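# Close the laptop lid without toppling the desk organiser

## Task

Shut the laptop's lid, and make sure the desk organiser is still standing upright (not tipped over) when you finish.

## Robot and tools

Setup. Two arms stand at a table: left_arm carries a left hand and right_arm a right hand, mirror images of each other. Measured bases in the scene frame: left_arm at (+0.027, +0.318, +0.021) m, quat_wxyz (+1.000, 0, 0, -0.003); right_arm at (-0.027, -0.368, +0.006) m, quat_wxyz (+1.000, 0, 0, -0.032). A post is fixed to the floor behind them. Loose objects may occasionally get a brief shove from outside. Anything that ends up off the table fails the job. Two reference images exist; show_instructions displays them.

Frames. Scene frame: origin at table-top height, halfway between the nominal bases, +z up, +x out across the table, left_arm on the +y side (these names do not match image left/right). Reported hand positions (metres), orientations and Hand target are in each arm's own base frame. Motion offsets are along the axes of that arm's current Hand target.

Hand point. A point fixed to the palm: 0.05 m in front of it and 0.15 m from the wrist mounting face along the fingers. Its +z runs along straight fingers, +y out of the palm, +x across the palm away from the thumb on the right hand but toward the thumb on the left hand. Straight fingers extend 0.06 to 0.07 m past the point and sit 0.06 m behind it along -y. A wrist bracket on the little-finger side reaches 0.10 m across and can strike things.

Row layout (28 numbers, all in [-1, 1], always both arms): left_arm dx, dy, dz, rx, ry, rz, then left hand little, ring, middle, index, thumb_bend, thumb_turn, force_limit, speed; then the same 14 for right_arm. The six pose numbers are an offset, not a pose: a shift and a rotation vector from the Hand target held when the action or move began, with 1.0 meaning 0.6 m or 180 degrees. All rows of one action count from that same start, not from the row before; a fresh call counts from the new Hand target, so repeating an offset moves further. Six zeros ask nothing new of an arm. Hand numbers are absolute targets: fingers and thumb_bend +1 straight, -1 curled; thumb_turn +1 beside the palm, -1 opposite the fingers. force_limit maps -1 to about 0 N and +1 to 10 N (15 N for both thumb motors); speed rises from nearly 0 at -1 to full at +0.48 and stays full above. There is no 'unchanged' code: to keep a hand as it is, resend the eight numbers of its last executed row (or, before any, its hand_measured plus hand_force_limit and hand_speed). Close slowly (speed -0.94 or below) for a gentle grip.

Tools.
- execute_actions: actions is a list of actions; each action is a table of up to 15 rows, one per 1/30 s step, a short table repeating its final row until step 15. cameras optional (names, ["all"], or []); images come by default only with an empty actions list.
- move: target is one row or up to 15 rows, every offset measured from the Hand targets at the start of the move. speed is the top path speed in m/s (0.002 to 4.3, default 0.25; rotation up to twice that in rad/s), one value or one per target. blend in m rounds corners (0 means stop at each). blocking=false returns after about 0.5 s while the move continues. Paths are straight, do not avoid obstacles, and stop after 10 s. The result adds a move: line (done, off_target, moving, held, fault) and limits (paced means clipped, held means steps withheld).
- wait: seconds 0 to 3600; lets things run, returns early if a move ends.
- stop: brakes a running move.
- zoom_image: camera cam_high or cam_low, region [x0, y0, x1, y1] pixels from the top-left, at most 504 by 504; only the latest images.
- finished_scene: ends the scene for good; scene 1 is optional.
Cameras cam_high and cam_low give 896x504 images.

Reading results. end_effector_position and end_effector_quat_wxyz give the hand point. Hand target is the last commanded pose after clipping; the next offsets start there. Resting 1 to 3 cm (sometimes 5 cm) off target, mostly low, is normal and not a contact sign; a later execute_actions call re-requests it, or send the remaining gap as an offset. Orientation commands are clipped to 40 degrees from the measured one per step. hand_measured, hand_stopped_by (moving, target, force, stalled, fault) and hand_load_n list six values in motor order; load positive means the finger is pushed open, and a drop to about 0 means a lost grip. Joint torques wrap at ±28 N m on numbers 3 and 4. MOTOR HOT appears at 85 °C; at 100 °C that arm goes limp for 30 to 60 s (OVER-TEMPERATURE FAULT). Joint ranges in rad: waist -2.880 to 2.880, shoulder 0 to 3.142, elbow 0 to 3.019 (straight at 2.964), wrist pitch -1.693 to 1.571, wrist yaw -1.571 to 1.571, wrist roll -2.094 to 2.094.

Cautions. Move gently near contact: faster moves and targets far beyond the contact hit and press harder. A blocked arm keeps pushing; to release, command back past the hand point. Keep the two arms and hands apart; a moderate collision between them can fail the job. Do not bump or tip the organiser, slam the lid, drop anything, or strain fingers. Holding loads, stretching out or pushing against the unreachable heats motors.

Each tool is called after "Request:" as name([rows], argument=value, ...), one row to a line, values as JSON.

Reference images:

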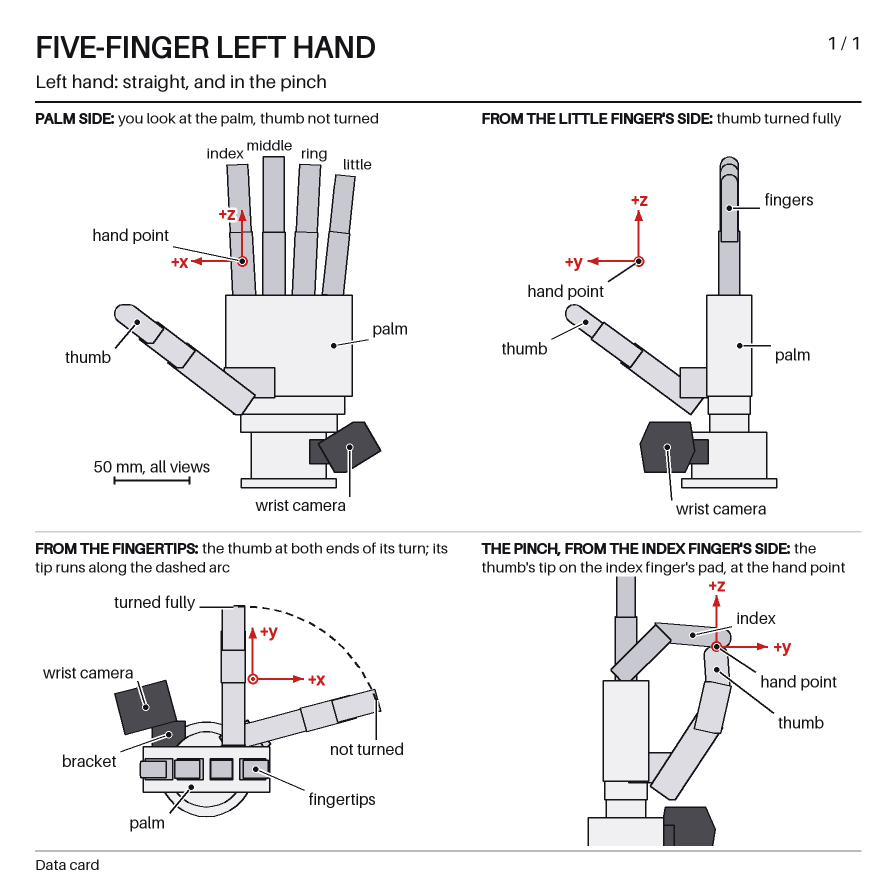

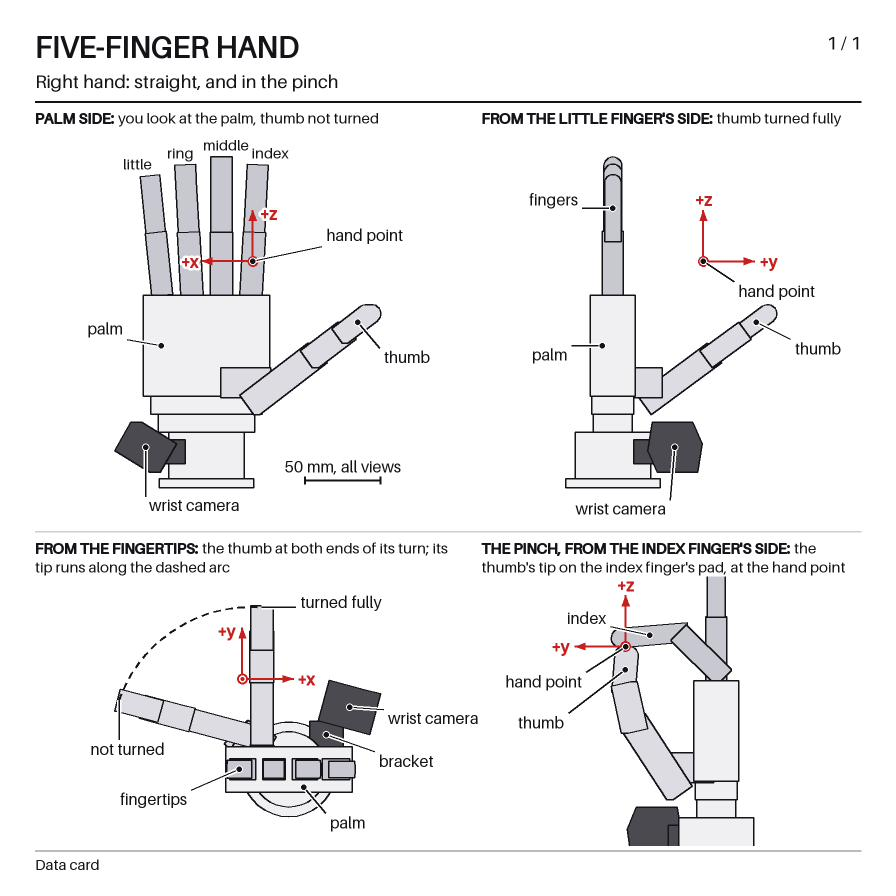

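## Session

Request:
execute_actions(actions=[])

Scene clock: 0.00 s.
left_arm: end_effector_position=(+0.6504, +0.0061, +0.2364) hand_measured=(+1.000, +1.000, +1.000, +1.000, +1.000, +1.000) hand_load_n=(+0.0, +0.0, +0.0, +0.0, +0.0, +0.0) hand_stopped_by=(target, target, target, target, target, target) hand_force_limit=0.00 hand_speed=-0.80 end_effector_quat_wxyz=(-0.334, +0.291, -0.593, +0.672) | right_arm: end_effector_position=(+0.5358, +0.2485, +0.3784) hand_measured=(+1.000, +1.000, +1.000, +1.000, +1.000, +1.000) hand_load_n=(+0.0, +0.0, +0.0, +0.0, +0.0, +0.0) hand_stopped_by=(target, target, target, target, target, target) hand_force_limit=0.00 hand_speed=-0.80 end_effector_quat_wxyz=(+0.179, +0.896, -0.070, +0.400)
Joint positions: left_arm=[0.291 1.755 1.094 0.878 0.933 -0.169] | right_arm=[0.712 1.809 2.047 -1.385 0.829 -0.891]
Joint velocities: within noise
Joint torques (N m): no reading
Motor temperatures (°C): left_arm=[35 34 33 29 37 35] | right_arm=[36 38 26 28 27 29]
Heat: left arm: hottest wrist yaw 37 °C; right arm: hottest shoulder 38 °C.
Hand target: left_arm +0.6565, +0.0051, +0.2513; -0.345, +0.278, -0.590, +0.675 | right_arm +0.5378, +0.2460, +0.4009; +0.164, +0.889, -0.082, +0.419

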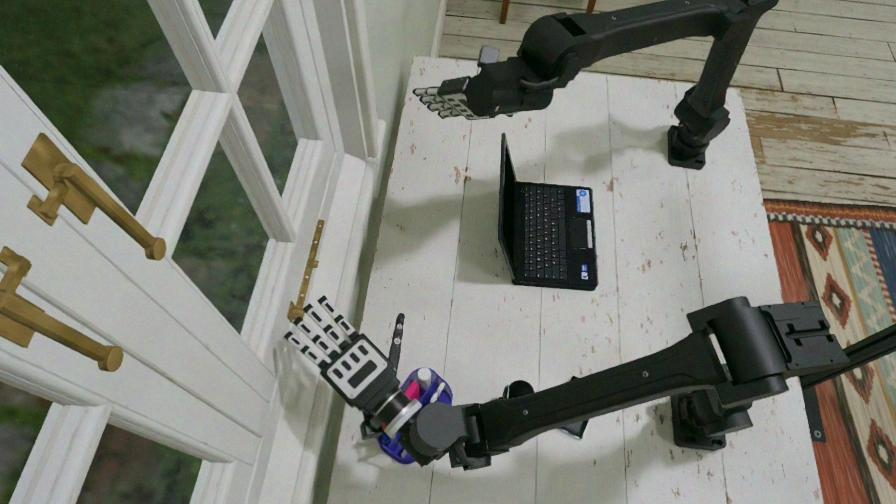

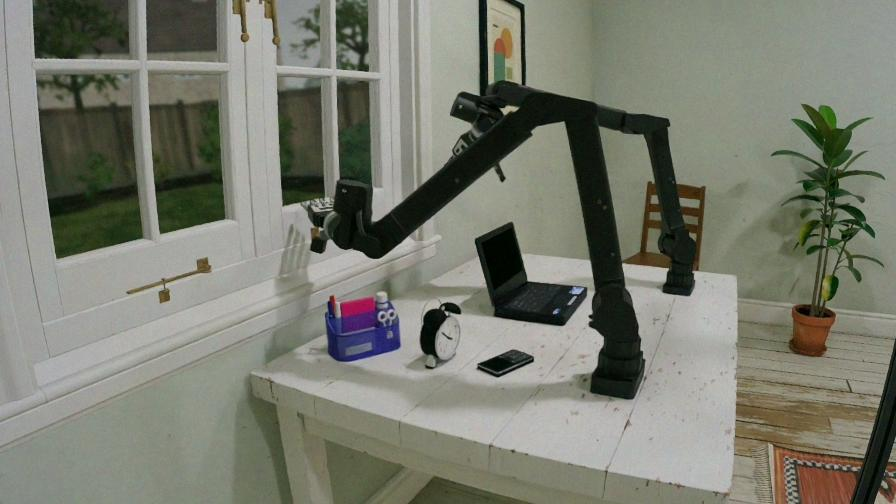

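Request:
zoom_image(camera="cam_high", region=[380, 40, 632, 320])

Request:
zoom_image(camera="cam_low", region=[440, 80, 720, 340])

Request:
zoom_image(camera="cam_low", region=[290, 150, 570, 410])

Scaled by 1.800 from the camera's image (finer frame: 1280x720).

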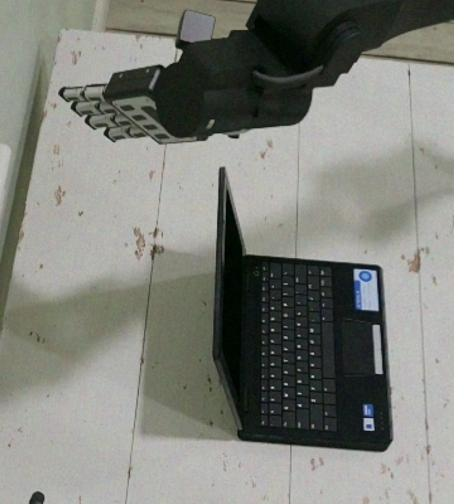

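Scaled by 1.800 from the camera's image (finer frame: 1280x720).

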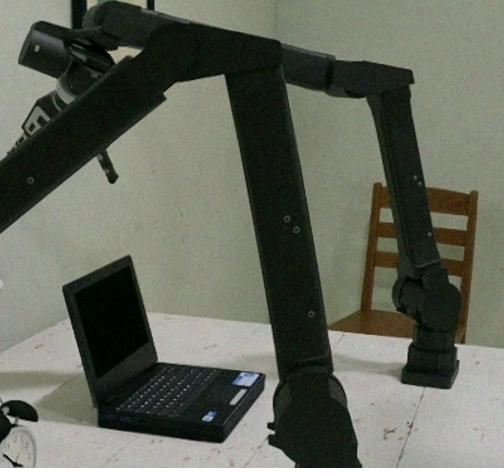

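Scaled by 1.800 from the camera's image (finer frame: 1280x720).

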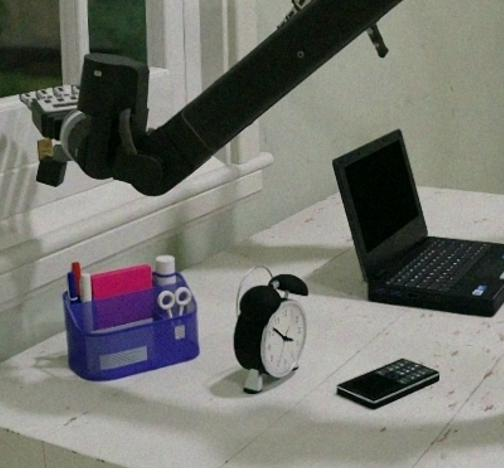

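Request:
move(target=[0,0,0,0,0,0,1,1,1,1,1,1,0,-0.8, 0.0085,-0.022,-0.081,-0.118,-0.2957,0.388,1,1,1,1,1,1,0,-0.8], speed=0.3, cameras=["all"])

Scene clock: 9.13 s.
left_arm: end_effector_position=(+0.6504, +0.0061, +0.2364) hand_measured=(+1.000, +1.000, +1.000, +1.000, +1.000, +1.000) hand_load_n=(+0.0, +0.0, +0.0, +0.0, +0.0, -0.5) hand_stopped_by=(target, target, target, target, target, target) hand_force_limit=0.00 hand_speed=-0.80 end_effector_quat_wxyz=(-0.334, +0.291, -0.593, +0.672) | right_arm: end_effector_position=(+0.5152, +0.2838, +0.4089) hand_measured=(+1.000, +1.000, +1.000, +1.000, +1.000, +1.000) hand_load_n=(+0.0, +0.0, +0.0, -0.5, +0.0, +0.0) hand_stopped_by=(target, target, target, target, target, target) hand_force_limit=0.00 hand_speed=-0.80 end_effector_quat_wxyz=(-0.200, +0.706, -0.677, +0.062)
Joint positions: left_arm=[0.291 1.755 1.094 0.878 0.933 -0.169] | right_arm=[0.404 1.839 2.367 -1.678 -0.042 0.372]
Joint torques (N m): left_arm=[-0.97 -16.15 9.73 1.44 -0.16 -0.08] | right_arm=[-1.26 -14.39 6.93 1.01 -0.13 -0.06]
Heat: left arm: hottest wrist yaw 36 °C; right arm: hottest shoulder 38 °C.
Hand target: left_arm +0.6565, +0.0051, +0.2513; -0.345, +0.278, -0.590, +0.675 | right_arm +0.5099, +0.2758, +0.4308; +0.000, +0.729, -0.684, +0.000
Off the commanded pose: left_arm 0.016 m, 2 deg | right_arm 0.024 m, 24 deg.
joint sent to its limit (right arm) — joint 4 (wrist pitch), lower limit. The joint targets are off in position and orientation.
move: off_target (right_arm)

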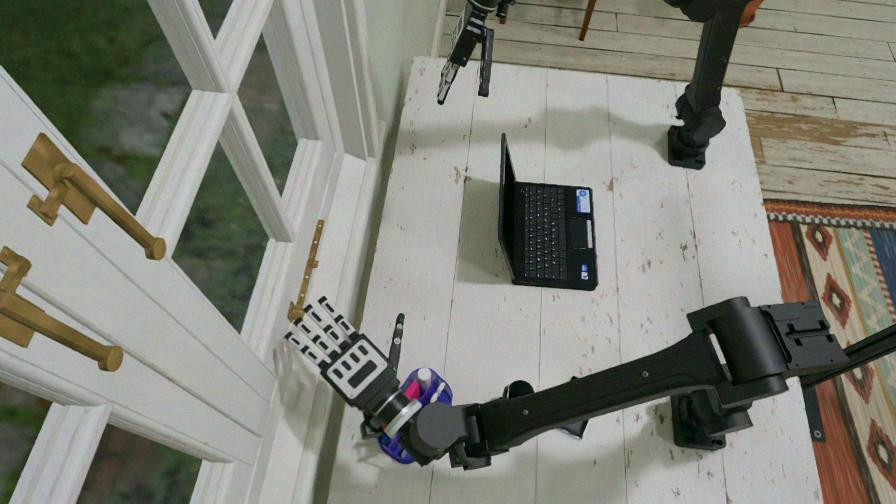

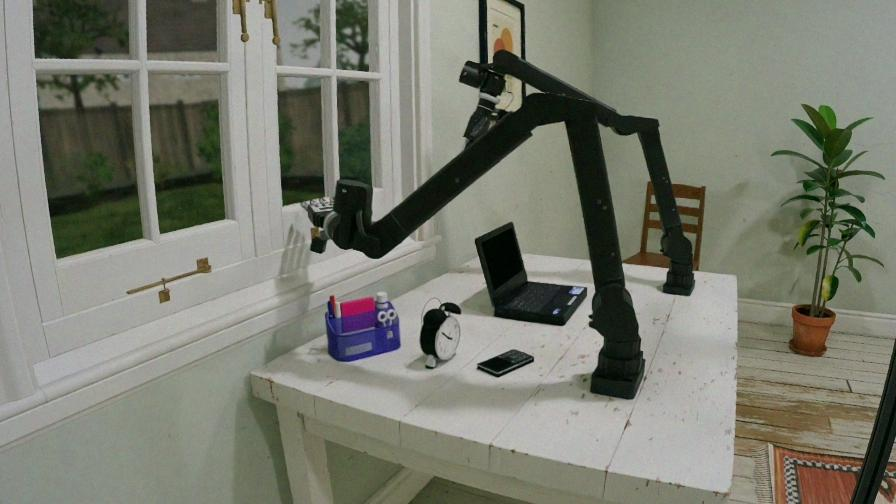

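Request:
move(target=[0,0,0,0,0,0,1,1,1,1,1,1,0,-0.8, 0,0,0.25,0.1,0,0,1,1,1,1,1,1,0,-0.8], speed=0.2, cameras=["all"])

Scene clock: 13.77 s.
left_arm: end_effector_position=(+0.6504, +0.0061, +0.2364) hand_measured=(+1.000, +1.000, +1.000, +1.000, +1.000, +1.000) hand_load_n=(+0.0, +0.0, +0.0, -0.5, +0.0, +0.0) hand_stopped_by=(target, target, target, target, target, target) hand_force_limit=0.00 hand_speed=-0.80 end_effector_quat_wxyz=(-0.334, +0.291, -0.593, +0.672) | right_arm: end_effector_position=(+0.5060, +0.2737, +0.2645) hand_measured=(+1.000, +1.000, +1.000, +1.000, +1.000, +1.000) hand_load_n=(+0.0, +0.0, +0.0, +0.0, +0.0, +0.0) hand_stopped_by=(target, target, target, target, target, target) hand_force_limit=0.00 hand_speed=-0.80 end_effector_quat_wxyz=(-0.092, +0.722, -0.679, +0.094)
Joint positions: left_arm=[0.291 1.755 1.094 0.878 0.933 -0.169] | right_arm=[0.446 1.804 1.953 -1.479 0.108 0.372]
Joint torques (N m): left_arm=[-1.03 -16.09 9.72 1.44 -0.16 -0.07] | right_arm=[0.26 -14.15 7.49 1.66 0.31 -0.23]
Heat: left arm: hottest wrist yaw 36 °C; right arm: hottest shoulder 38 °C.
Hand target: left_arm +0.6565, +0.0051, +0.2513; -0.345, +0.278, -0.590, +0.675 | right_arm +0.5099, +0.2758, +0.2808; -0.114, +0.720, -0.676, +0.107
Off the commanded pose: left_arm 0.016 m, 2 deg | right_arm 0.017 m, 3 deg.
move: off_target (right_arm)

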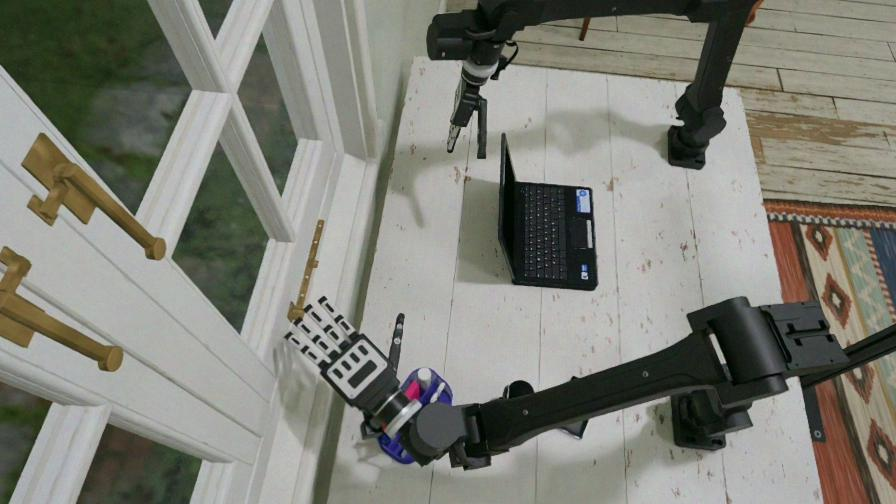

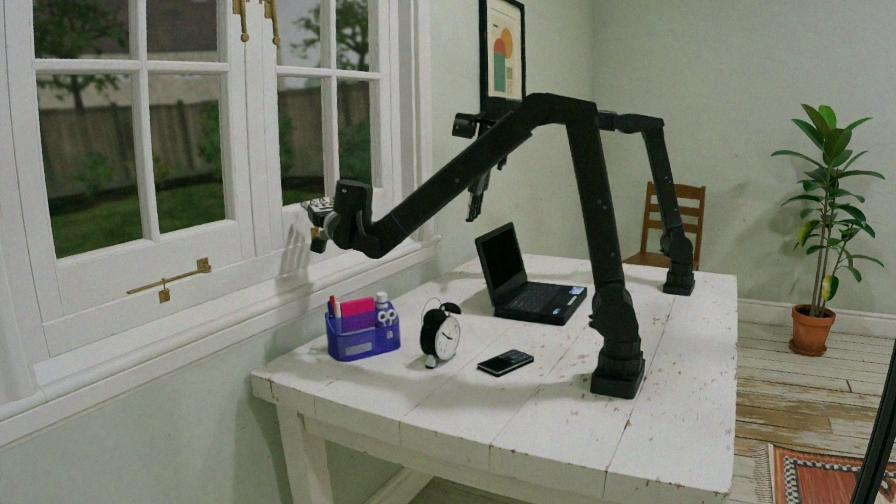

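Request:
move(target=[0,0,0,0,0,0,1,1,1,1,1,1,0,-0.8, -0.033,0.047,0.1775,0,0,0,1,1,1,1,1,1,0,-0.8], speed=0.15, cameras=["all"])

Request:
zoom_image(camera="cam_high", region=[380, 40, 632, 320])

Request:
zoom_image(camera="cam_low", region=[420, 160, 640, 340])

Scene clock: 18.10 s.
left_arm: end_effector_position=(+0.6504, +0.0061, +0.2364) hand_measured=(+1.000, +1.000, +1.000, +1.000, +1.000, +1.000) hand_load_n=(+0.0, -0.5, +0.0, +0.0, +0.0, +0.0) hand_stopped_by=(target, target, target, target, target, target) hand_force_limit=0.00 hand_speed=-0.80 end_effector_quat_wxyz=(-0.334, +0.291, -0.593, +0.672) | right_arm: end_effector_position=(+0.5063, +0.2906, +0.1645) hand_measured=(+1.000, +1.000, +1.000, +1.000, +1.000, +1.000) hand_load_n=(+0.0, +0.0, -0.5, +0.0, +0.0, +0.0) hand_stopped_by=(target, target, target, target, target, target) hand_force_limit=0.00 hand_speed=-0.80 end_effector_quat_wxyz=(-0.099, +0.726, -0.674, +0.098)
Joint positions: left_arm=[0.291 1.755 1.094 0.878 0.933 -0.169] | right_arm=[0.473 1.81 1.698 -1.204 0.116 0.384]
Joint torques (N m): left_arm=[-0.79 -16.15 9.74 1.44 -0.16 -0.07] | right_arm=[0.32 -12.57 7.6 1.69 0.31 -0.07]
Heat: left arm: hottest shoulder 36 °C; right arm: hottest shoulder 38 °C.
Hand target: left_arm +0.6565, +0.0051, +0.2513; -0.345, +0.278, -0.590, +0.675 | right_arm +0.5147, +0.2959, +0.1708; -0.114, +0.720, -0.676, +0.107
Off the commanded pose: left_arm 0.016 m, 2 deg | right_arm 0.012 m, 2 deg.
move: off_target (right_arm)

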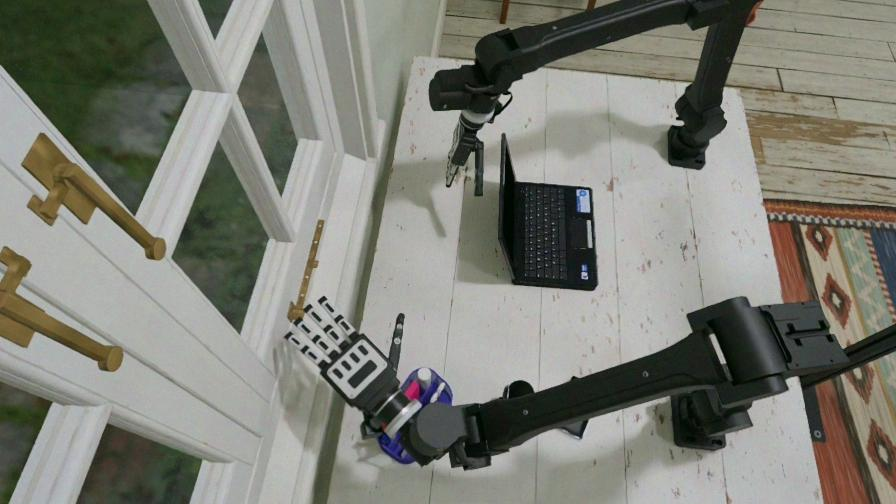

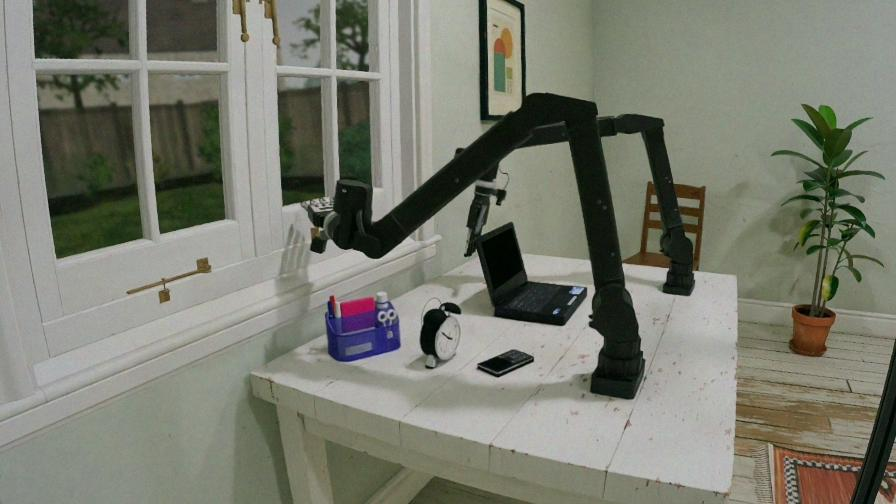

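Scaled by 1.800 from the camera's image (finer frame: 1280x720).

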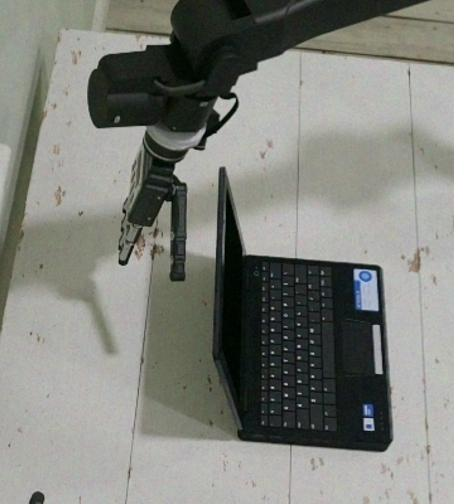

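Scaled by 2.291 from the camera's image (finer frame: 1280x720).

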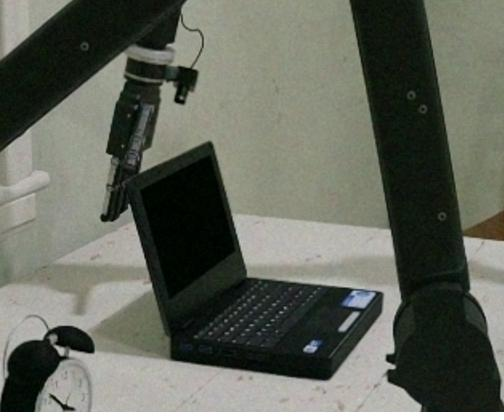

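Request:
move(target=[0,0,0,0,0,0,1,1,1,1,1,1,0,-0.8, 0,0.1428,-0.0463,0,0,0,1,1,1,1,1,1,0,-0.8], speed=0.12, cameras=["all"])

Request:
zoom_image(camera="cam_high", region=[380, 40, 632, 320])

Request:
zoom_image(camera="cam_low", region=[420, 160, 640, 340])

Scene clock: 24.13 s.
left_arm: end_effector_position=(+0.6504, +0.0061, +0.2364) hand_measured=(+1.000, +1.000, +1.000, +1.000, +1.000, +1.000) hand_load_n=(+0.0, +0.0, +0.0, +0.0, +0.0, +0.0) hand_stopped_by=(target, target, target, target, target, target) hand_force_limit=0.00 hand_speed=-0.80 end_effector_quat_wxyz=(-0.334, +0.291, -0.593, +0.672) | right_arm: end_effector_position=(+0.4297, +0.2757, +0.1490) hand_measured=(+1.000, +1.000, +1.000, +1.000, +1.000, +1.000) hand_load_n=(+0.0, +0.0, +0.0, +0.0, -1.5, -0.5) hand_stopped_by=(target, target, target, target, target, target) hand_force_limit=0.00 hand_speed=-0.80 end_effector_quat_wxyz=(-0.086, +0.712, -0.689, +0.104)
Joint positions: left_arm=[0.291 1.755 1.094 0.878 0.933 -0.169] | right_arm=[0.522 1.634 1.425 -1.137 0.151 0.473]
Joint torques (N m): left_arm=[-0.97 -16.09 9.73 1.43 -0.16 -0.08] | right_arm=[1.49 -12.75 7.15 1.24 0.09 -0.2]
Heat: left arm: hottest shoulder 36 °C; right arm: hottest shoulder 38 °C.
Hand target: left_arm +0.6565, +0.0051, +0.2513; -0.345, +0.278, -0.590, +0.675 | right_arm +0.4248, +0.2902, +0.1707; -0.114, +0.720, -0.676, +0.107
Off the commanded pose: left_arm 0.016 m, 2 deg | right_arm 0.027 m, 4 deg.
move: off_target (right_arm)

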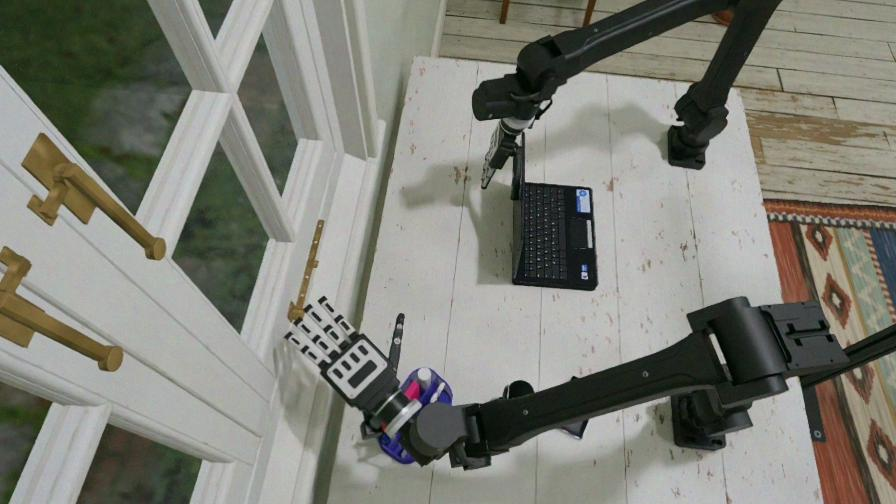

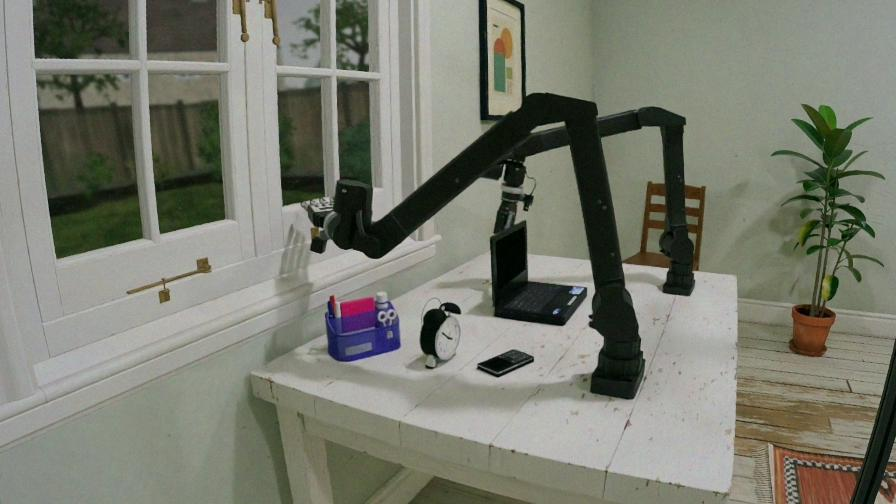

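Scaled by 1.800 from the camera's image (finer frame: 1280x720).

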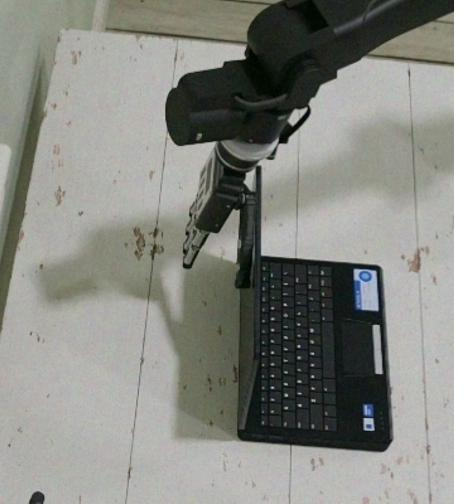

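Scaled by 2.291 from the camera's image (finer frame: 1280x720).

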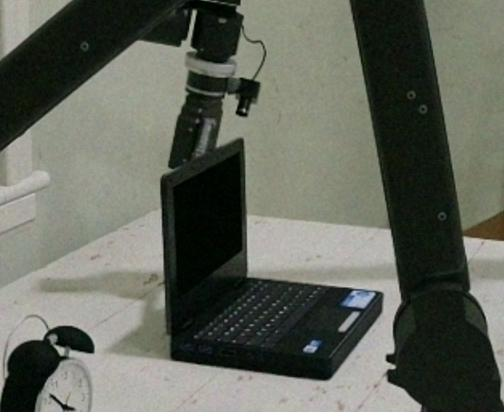

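Request:
move([
  [0,0,0,0,0,0,1,1,1,1,1,1,0,-0.8, 0,-0.040,0.013,0,0,0,1,1,1,1,1,1,0,-0.8],
  [0,0,0,0,0,0,1,1,1,1,1,1,0,-0.8, 0,-0.068,-0.074,0,0,0,1,1,1,1,1,1,0,-0.8],
], speed=0.15, blend=0.01, cameras=["all"])

Request:
zoom_image(camera="cam_high", region=[380, 40, 632, 320])

Request:
zoom_image(camera="cam_low", region=[420, 160, 640, 340])

Scene clock: 26.33 s.
left_arm: end_effector_position=(+0.6504, +0.0061, +0.2364) hand_measured=(+1.000, +1.000, +1.000, +1.000, +1.000, +1.000) hand_load_n=(+0.0, +0.0, +0.0, +0.0, +0.0, +0.0) hand_stopped_by=(target, target, target, target, target, target) hand_force_limit=0.00 hand_speed=-0.80 end_effector_quat_wxyz=(-0.334, +0.291, -0.593, +0.672) | right_arm: end_effector_position=(+0.4362, +0.2869, +0.2018) hand_measured=(+1.000, +1.000, +1.000, +1.000, +1.000, +1.000) hand_load_n=(+0.0, +0.0, +0.0, +0.0, +0.0, +0.0) hand_stopped_by=(target, target, target, target, target, target) hand_force_limit=0.00 hand_speed=-0.80 end_effector_quat_wxyz=(-0.091, +0.722, -0.679, +0.099)
Joint positions: left_arm=[0.291 1.755 1.094 0.878 0.933 -0.169] | right_arm=[0.531 1.643 1.576 -1.272 0.139 0.455]
Joint torques (N m): left_arm=[-0.85 -16.21 9.74 1.44 -0.16 -0.07] | right_arm=[-0.5 -10.52 10.59 0.69 0.03 -0.23]
Heat: left arm: hottest elbow 37 °C; right arm: hottest shoulder 38 °C.
Hand target: left_arm +0.6565, +0.0051, +0.2513; -0.345, +0.278, -0.590, +0.675 | right_arm +0.4499, +0.2918, +0.2256; -0.114, +0.720, -0.676, +0.107
Off the commanded pose: left_arm 0.016 m, 2 deg | right_arm 0.028 m, 3 deg.
move: off_target (right_arm)

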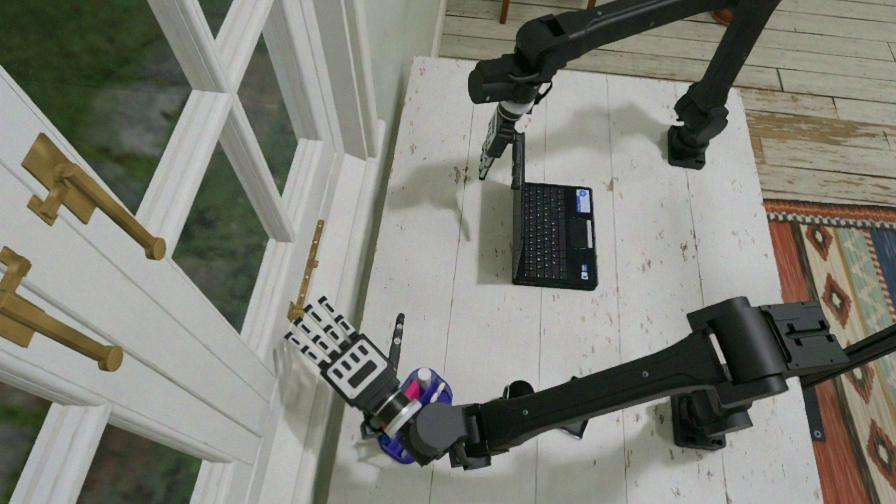

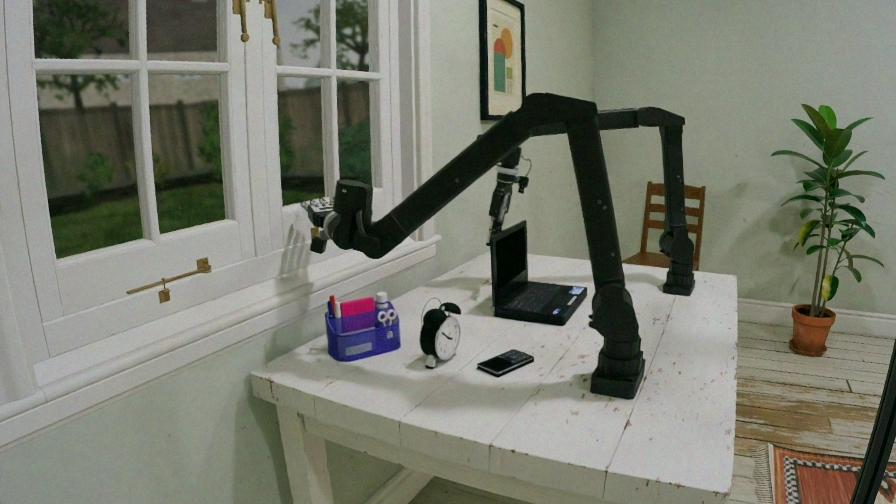

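Scaled by 1.800 from the camera's image (finer frame: 1280x720).

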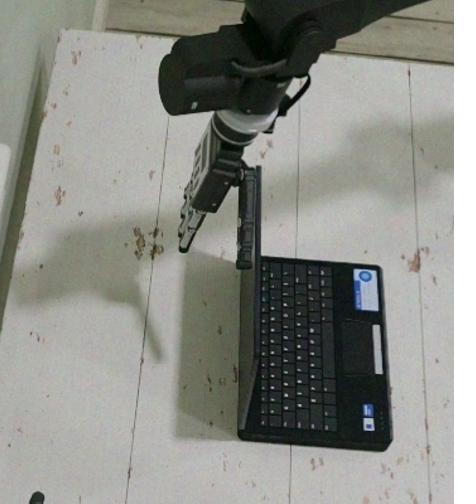

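Scaled by 2.291 from the camera's image (finer frame: 1280x720).

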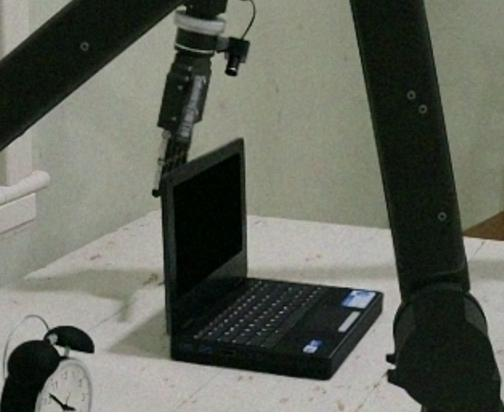

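Request:
move([
  [0,0,0,0,0,0,1,1,1,1,1,1,0,-0.8, 0,0.139,-0.036,0,0,0,1,1,1,1,1,1,0,-0.8],
  [0,0,0,0,0,0,1,1,1,1,1,1,0,-0.8, 0,0.2017,-0.0373,0,0,0,1,1,1,1,1,1,0,-0.8],
], speed=0.1, blend=0.02, cameras=["all"])

Request:
zoom_image(camera="cam_high", region=[380, 40, 632, 320])

Request:
zoom_image(camera="cam_low", region=[420, 160, 640, 340])

Scene clock: 30.23 s.
left_arm: end_effector_position=(+0.6504, +0.0061, +0.2364) hand_measured=(+1.000, +1.000, +1.000, +1.000, +1.000, +1.000) hand_load_n=(+0.0, +0.0, +0.0, +0.0, +0.0, +0.0) hand_stopped_by=(target, target, target, target, target, target) hand_force_limit=0.00 hand_speed=-0.80 end_effector_quat_wxyz=(-0.334, +0.291, -0.593, +0.672) | right_arm: end_effector_position=(+0.3343, +0.2759, +0.2009) hand_measured=(+1.000, +1.000, +1.000, +1.000, +1.000, +1.000) hand_load_n=(+0.0, +0.0, +0.0, +0.0, +0.0, +0.0) hand_stopped_by=(target, target, target, target, target, target) hand_force_limit=0.00 hand_speed=-0.80 end_effector_quat_wxyz=(-0.100, +0.720, -0.679, +0.109)
Joint positions: left_arm=[0.291 1.755 1.094 0.878 0.933 -0.169] | right_arm=[0.639 1.393 1.292 -1.232 0.178 0.559]
Joint torques (N m): left_arm=[-0.97 -16.03 9.74 1.44 -0.16 -0.07] | right_arm=[0.97 -8.41 6.8 1.1 0.2 -0.04]
Heat: left arm: hottest elbow 37 °C; right arm: hottest shoulder 38 °C.
Hand target: left_arm +0.6565, +0.0051, +0.2513; -0.345, +0.278, -0.590, +0.675 | right_arm +0.3281, +0.2840, +0.2095; -0.114, +0.720, -0.676, +0.107
Off the commanded pose: left_arm 0.016 m, 2 deg | right_arm 0.013 m, 2 deg.
move: off_target (right_arm); blend cut to 0.0188 m at target 1

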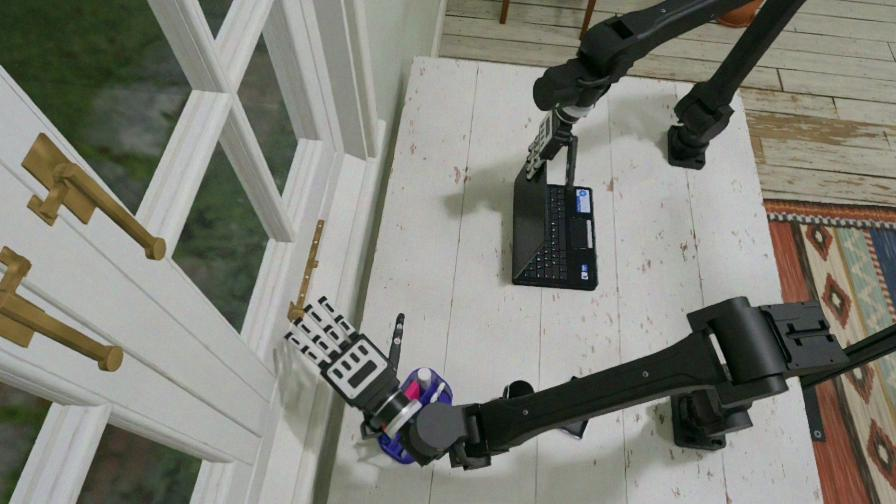

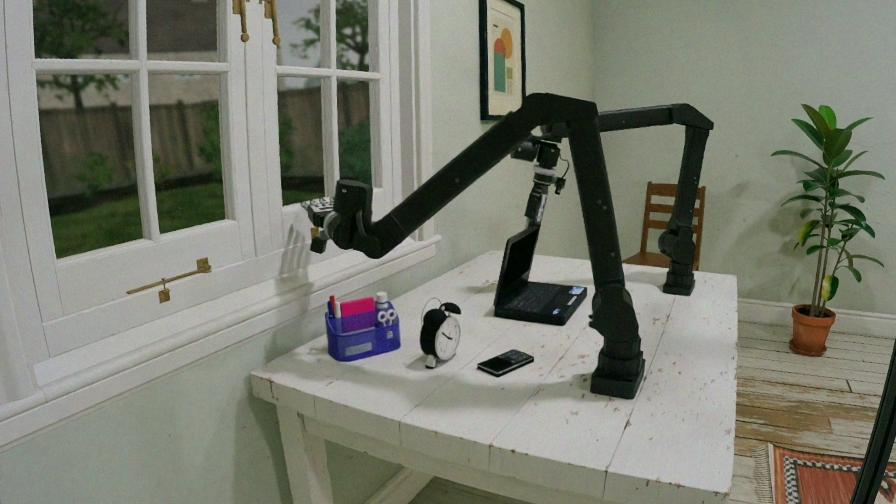

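Scaled by 1.800 from the camera's image (finer frame: 1280x720).

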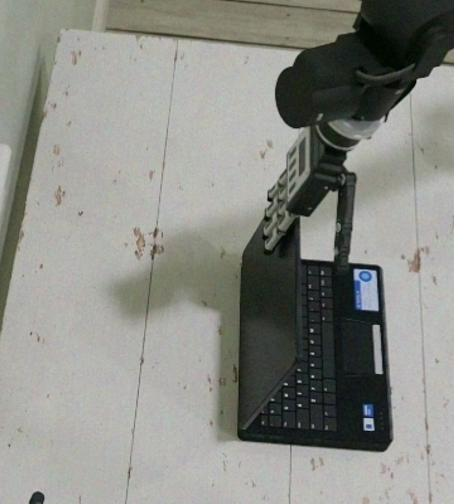

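Scaled by 2.291 from the camera's image (finer frame: 1280x720).

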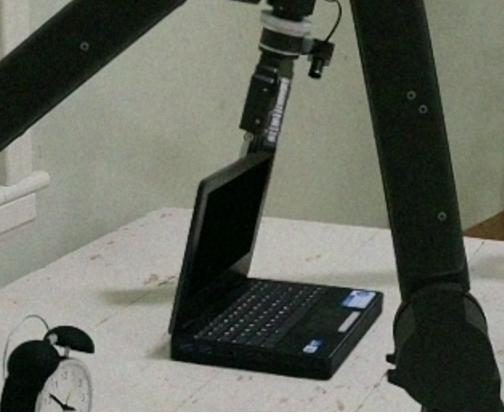

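Request:
move([
  [0,0,0,0,0,0,1,1,1,1,1,1,0,-0.8, 0,-0.0475,0.0154,0,0,0,1,1,1,1,1,1,0,-0.8],
  [0,0,0,0,0,0,1,1,1,1,1,1,0,-0.8, -0.1,-0.0475,0.0154,0,0,0,1,1,1,1,1,1,0,-0.8],
  [0,0,0,0,0,0,1,1,1,1,1,1,0,-0.8, -0.1,0.0395,0.0135,0,0,0,1,1,1,1,1,1,0,-0.8],
], speed=0.12, blend=0.012, cameras=["all"])

Request:
zoom_image(camera="cam_high", region=[380, 40, 632, 320])

Request:
zoom_image(camera="cam_low", region=[420, 160, 640, 340])

Scene clock: 33.57 s.
left_arm: end_effector_position=(+0.6504, +0.0061, +0.2364) hand_measured=(+1.000, +1.000, +1.000, +1.000, +1.000, +1.000) hand_load_n=(+0.0, +0.0, +0.0, +0.0, +0.0, +0.0) hand_stopped_by=(target, target, target, target, target, target) hand_force_limit=0.00 hand_speed=-0.80 end_effector_quat_wxyz=(-0.334, +0.291, -0.593, +0.672) | right_arm: end_effector_position=(+0.3169, +0.3368, +0.1828) hand_measured=(+1.000, +1.000, +1.000, +1.000, +1.000, +1.000) hand_load_n=(+0.0, +0.0, +0.0, +0.0, +0.0, +0.0) hand_stopped_by=(target, target, target, target, target, target) hand_force_limit=0.00 hand_speed=-0.80 end_effector_quat_wxyz=(-0.104, +0.715, -0.682, +0.112)
Joint positions: left_arm=[0.291 1.755 1.094 0.878 0.933 -0.169] | right_arm=[0.775 1.464 1.318 -1.204 0.217 0.703]
Joint torques (N m): left_arm=[-0.91 -16.09 9.73 1.48 -0.16 -0.07] | right_arm=[1.2 -9.76 6.72 0.84 0.06 -0.07]
Heat: left arm: hottest shoulder 37 °C; right arm: hottest shoulder 38 °C.
Hand target: left_arm +0.6565, +0.0051, +0.2513; -0.345, +0.278, -0.590, +0.675 | right_arm +0.3043, +0.3426, +0.1945; -0.114, +0.720, -0.676, +0.107
Off the commanded pose: left_arm 0.016 m, 2 deg | right_arm 0.018 m, 2 deg.
move: off_target (right_arm)

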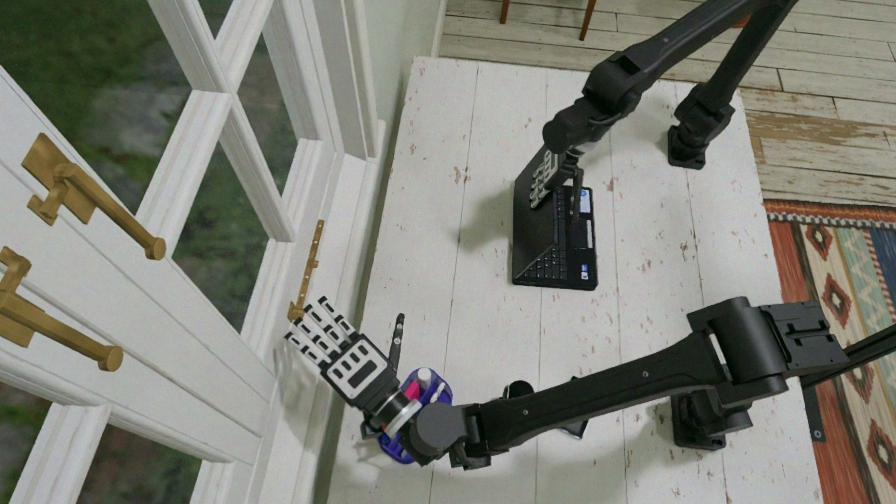

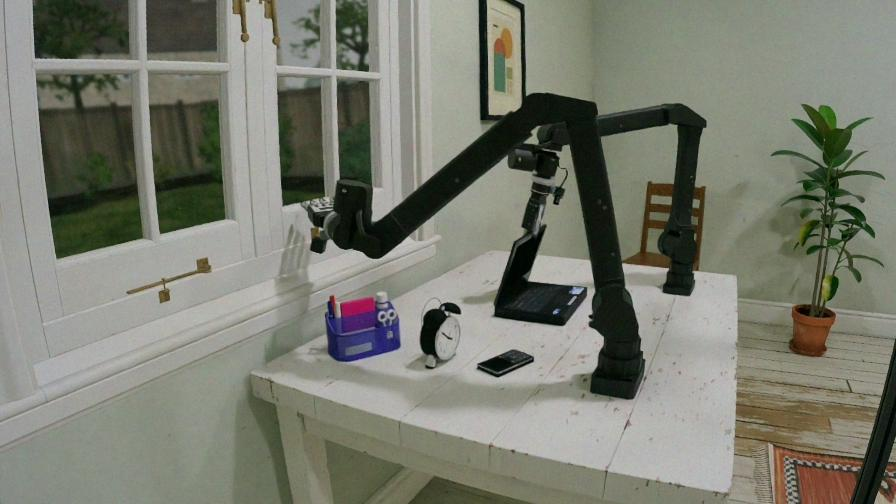

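Scaled by 1.800 from the camera's image (finer frame: 1280x720).

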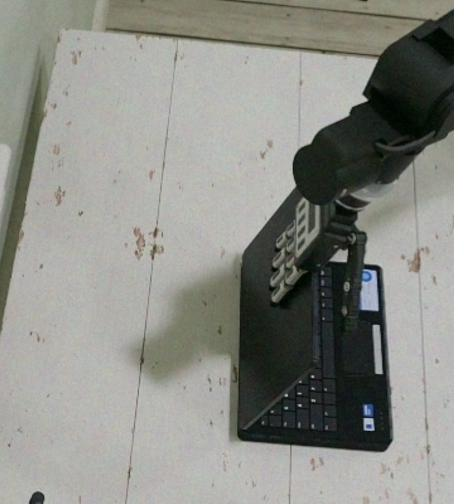

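Scaled by 2.291 from the camera's image (finer frame: 1280x720).

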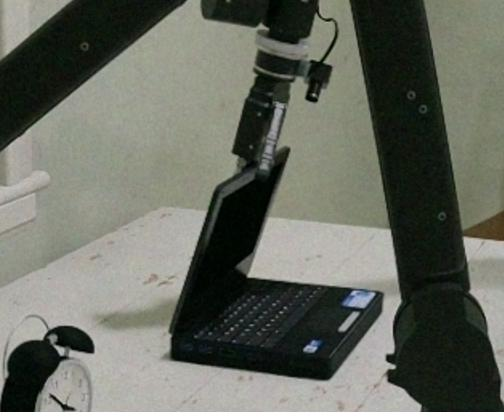

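Request:
move([
  [0,0,0,0,0,0,1,1,1,1,1,1,0,-0.8, 0,0.0672,0.0072,0,0,0,1,1,1,1,1,1,0,-0.8],
  [0,0,0,0,0,0,1,1,1,1,1,1,0,-0.8, 0,0.121,0.0379,0,0,0,1,1,1,1,1,1,0,-0.8],
], speed=0.08, blend=0.012, cameras=["all"])

Request:
zoom_image(camera="cam_high", region=[380, 40, 632, 320])

Request:
zoom_image(camera="cam_low", region=[420, 160, 640, 340])

Scene clock: 36.07 s.
left_arm: end_effector_position=(+0.6504, +0.0061, +0.2364) hand_measured=(+1.000, +1.000, +1.000, +1.000, +1.000, +1.000) hand_load_n=(+0.0, +0.0, +0.0, +0.0, +0.0, -0.5) hand_stopped_by=(target, target, target, target, target, target) hand_force_limit=0.00 hand_speed=-0.80 end_effector_quat_wxyz=(-0.334, +0.291, -0.593, +0.672) | right_arm: end_effector_position=(+0.2489, +0.3307, +0.1427) hand_measured=(+1.000, +1.000, +1.000, +1.000, +1.000, +1.000) hand_load_n=(+0.0, +0.0, +0.0, +0.0, +0.0, +0.0) hand_stopped_by=(target, target, target, target, target, target) hand_force_limit=0.00 hand_speed=-0.80 end_effector_quat_wxyz=(-0.099, +0.716, -0.681, +0.113)
Joint positions: left_arm=[0.291 1.755 1.094 0.878 0.933 -0.169] | right_arm=[0.886 1.365 1.112 -1.132 0.24 0.814]
Joint torques (N m): left_arm=[-0.91 -16.21 9.73 1.44 -0.16 -0.08] | right_arm=[0.91 -7.59 6.53 1.14 0.13 -0.1]
Motor temperatures (°C): left_arm=[34 37 38 29 36 34] | right_arm=[34 38 30 28 27 29]
Heat: left arm: hottest elbow 38 °C; right arm: hottest shoulder 38 °C.
Hand target: left_arm +0.6565, +0.0051, +0.2513; -0.345, +0.278, -0.590, +0.675 | right_arm +0.2424, +0.3387, +0.1504; -0.114, +0.720, -0.676, +0.107
Off the commanded pose: left_arm 0.016 m, 2 deg | right_arm 0.013 m, 2 deg.
move: off_target (right_arm)

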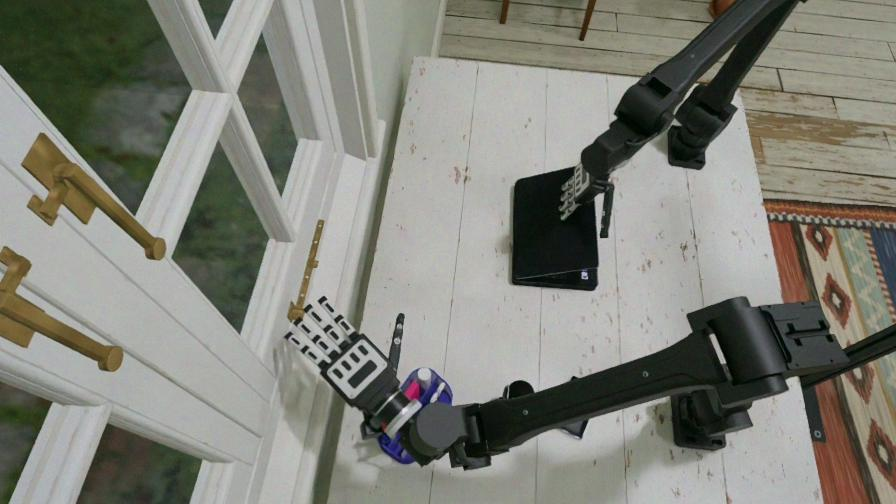

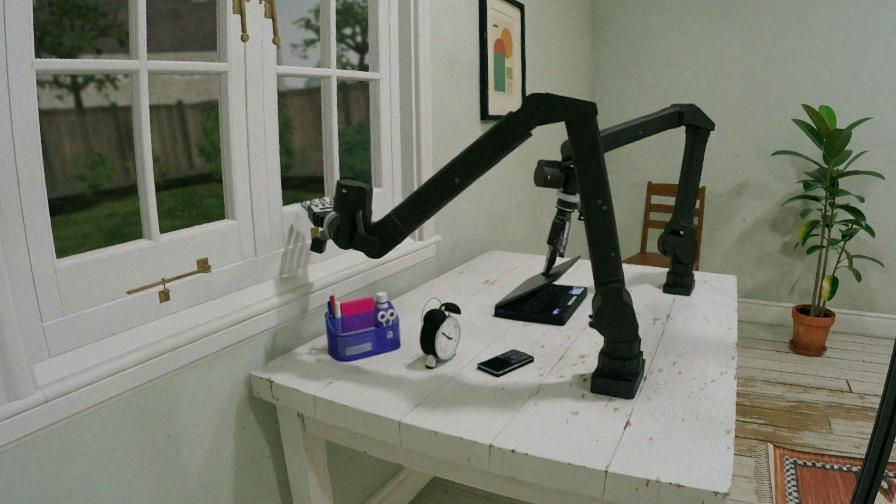

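Scaled by 1.800 from the camera's image (finer frame: 1280x720).

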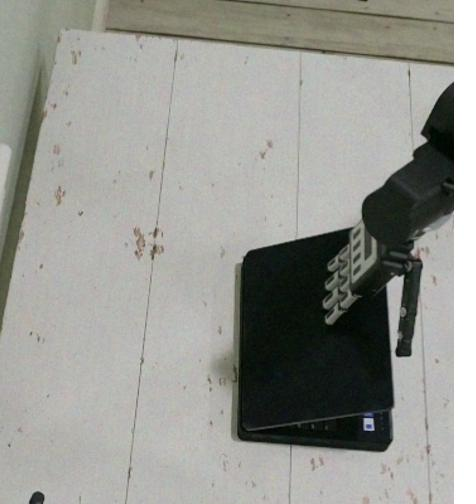

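Scaled by 2.291 from the camera's image (finer frame: 1280x720).

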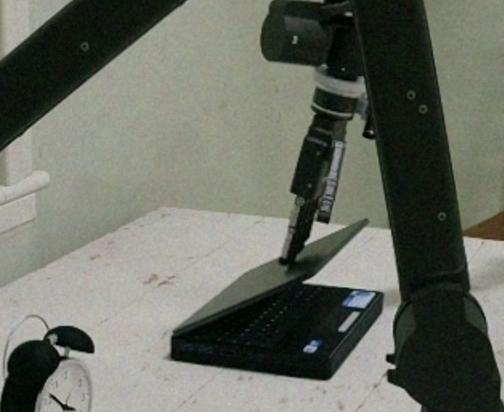

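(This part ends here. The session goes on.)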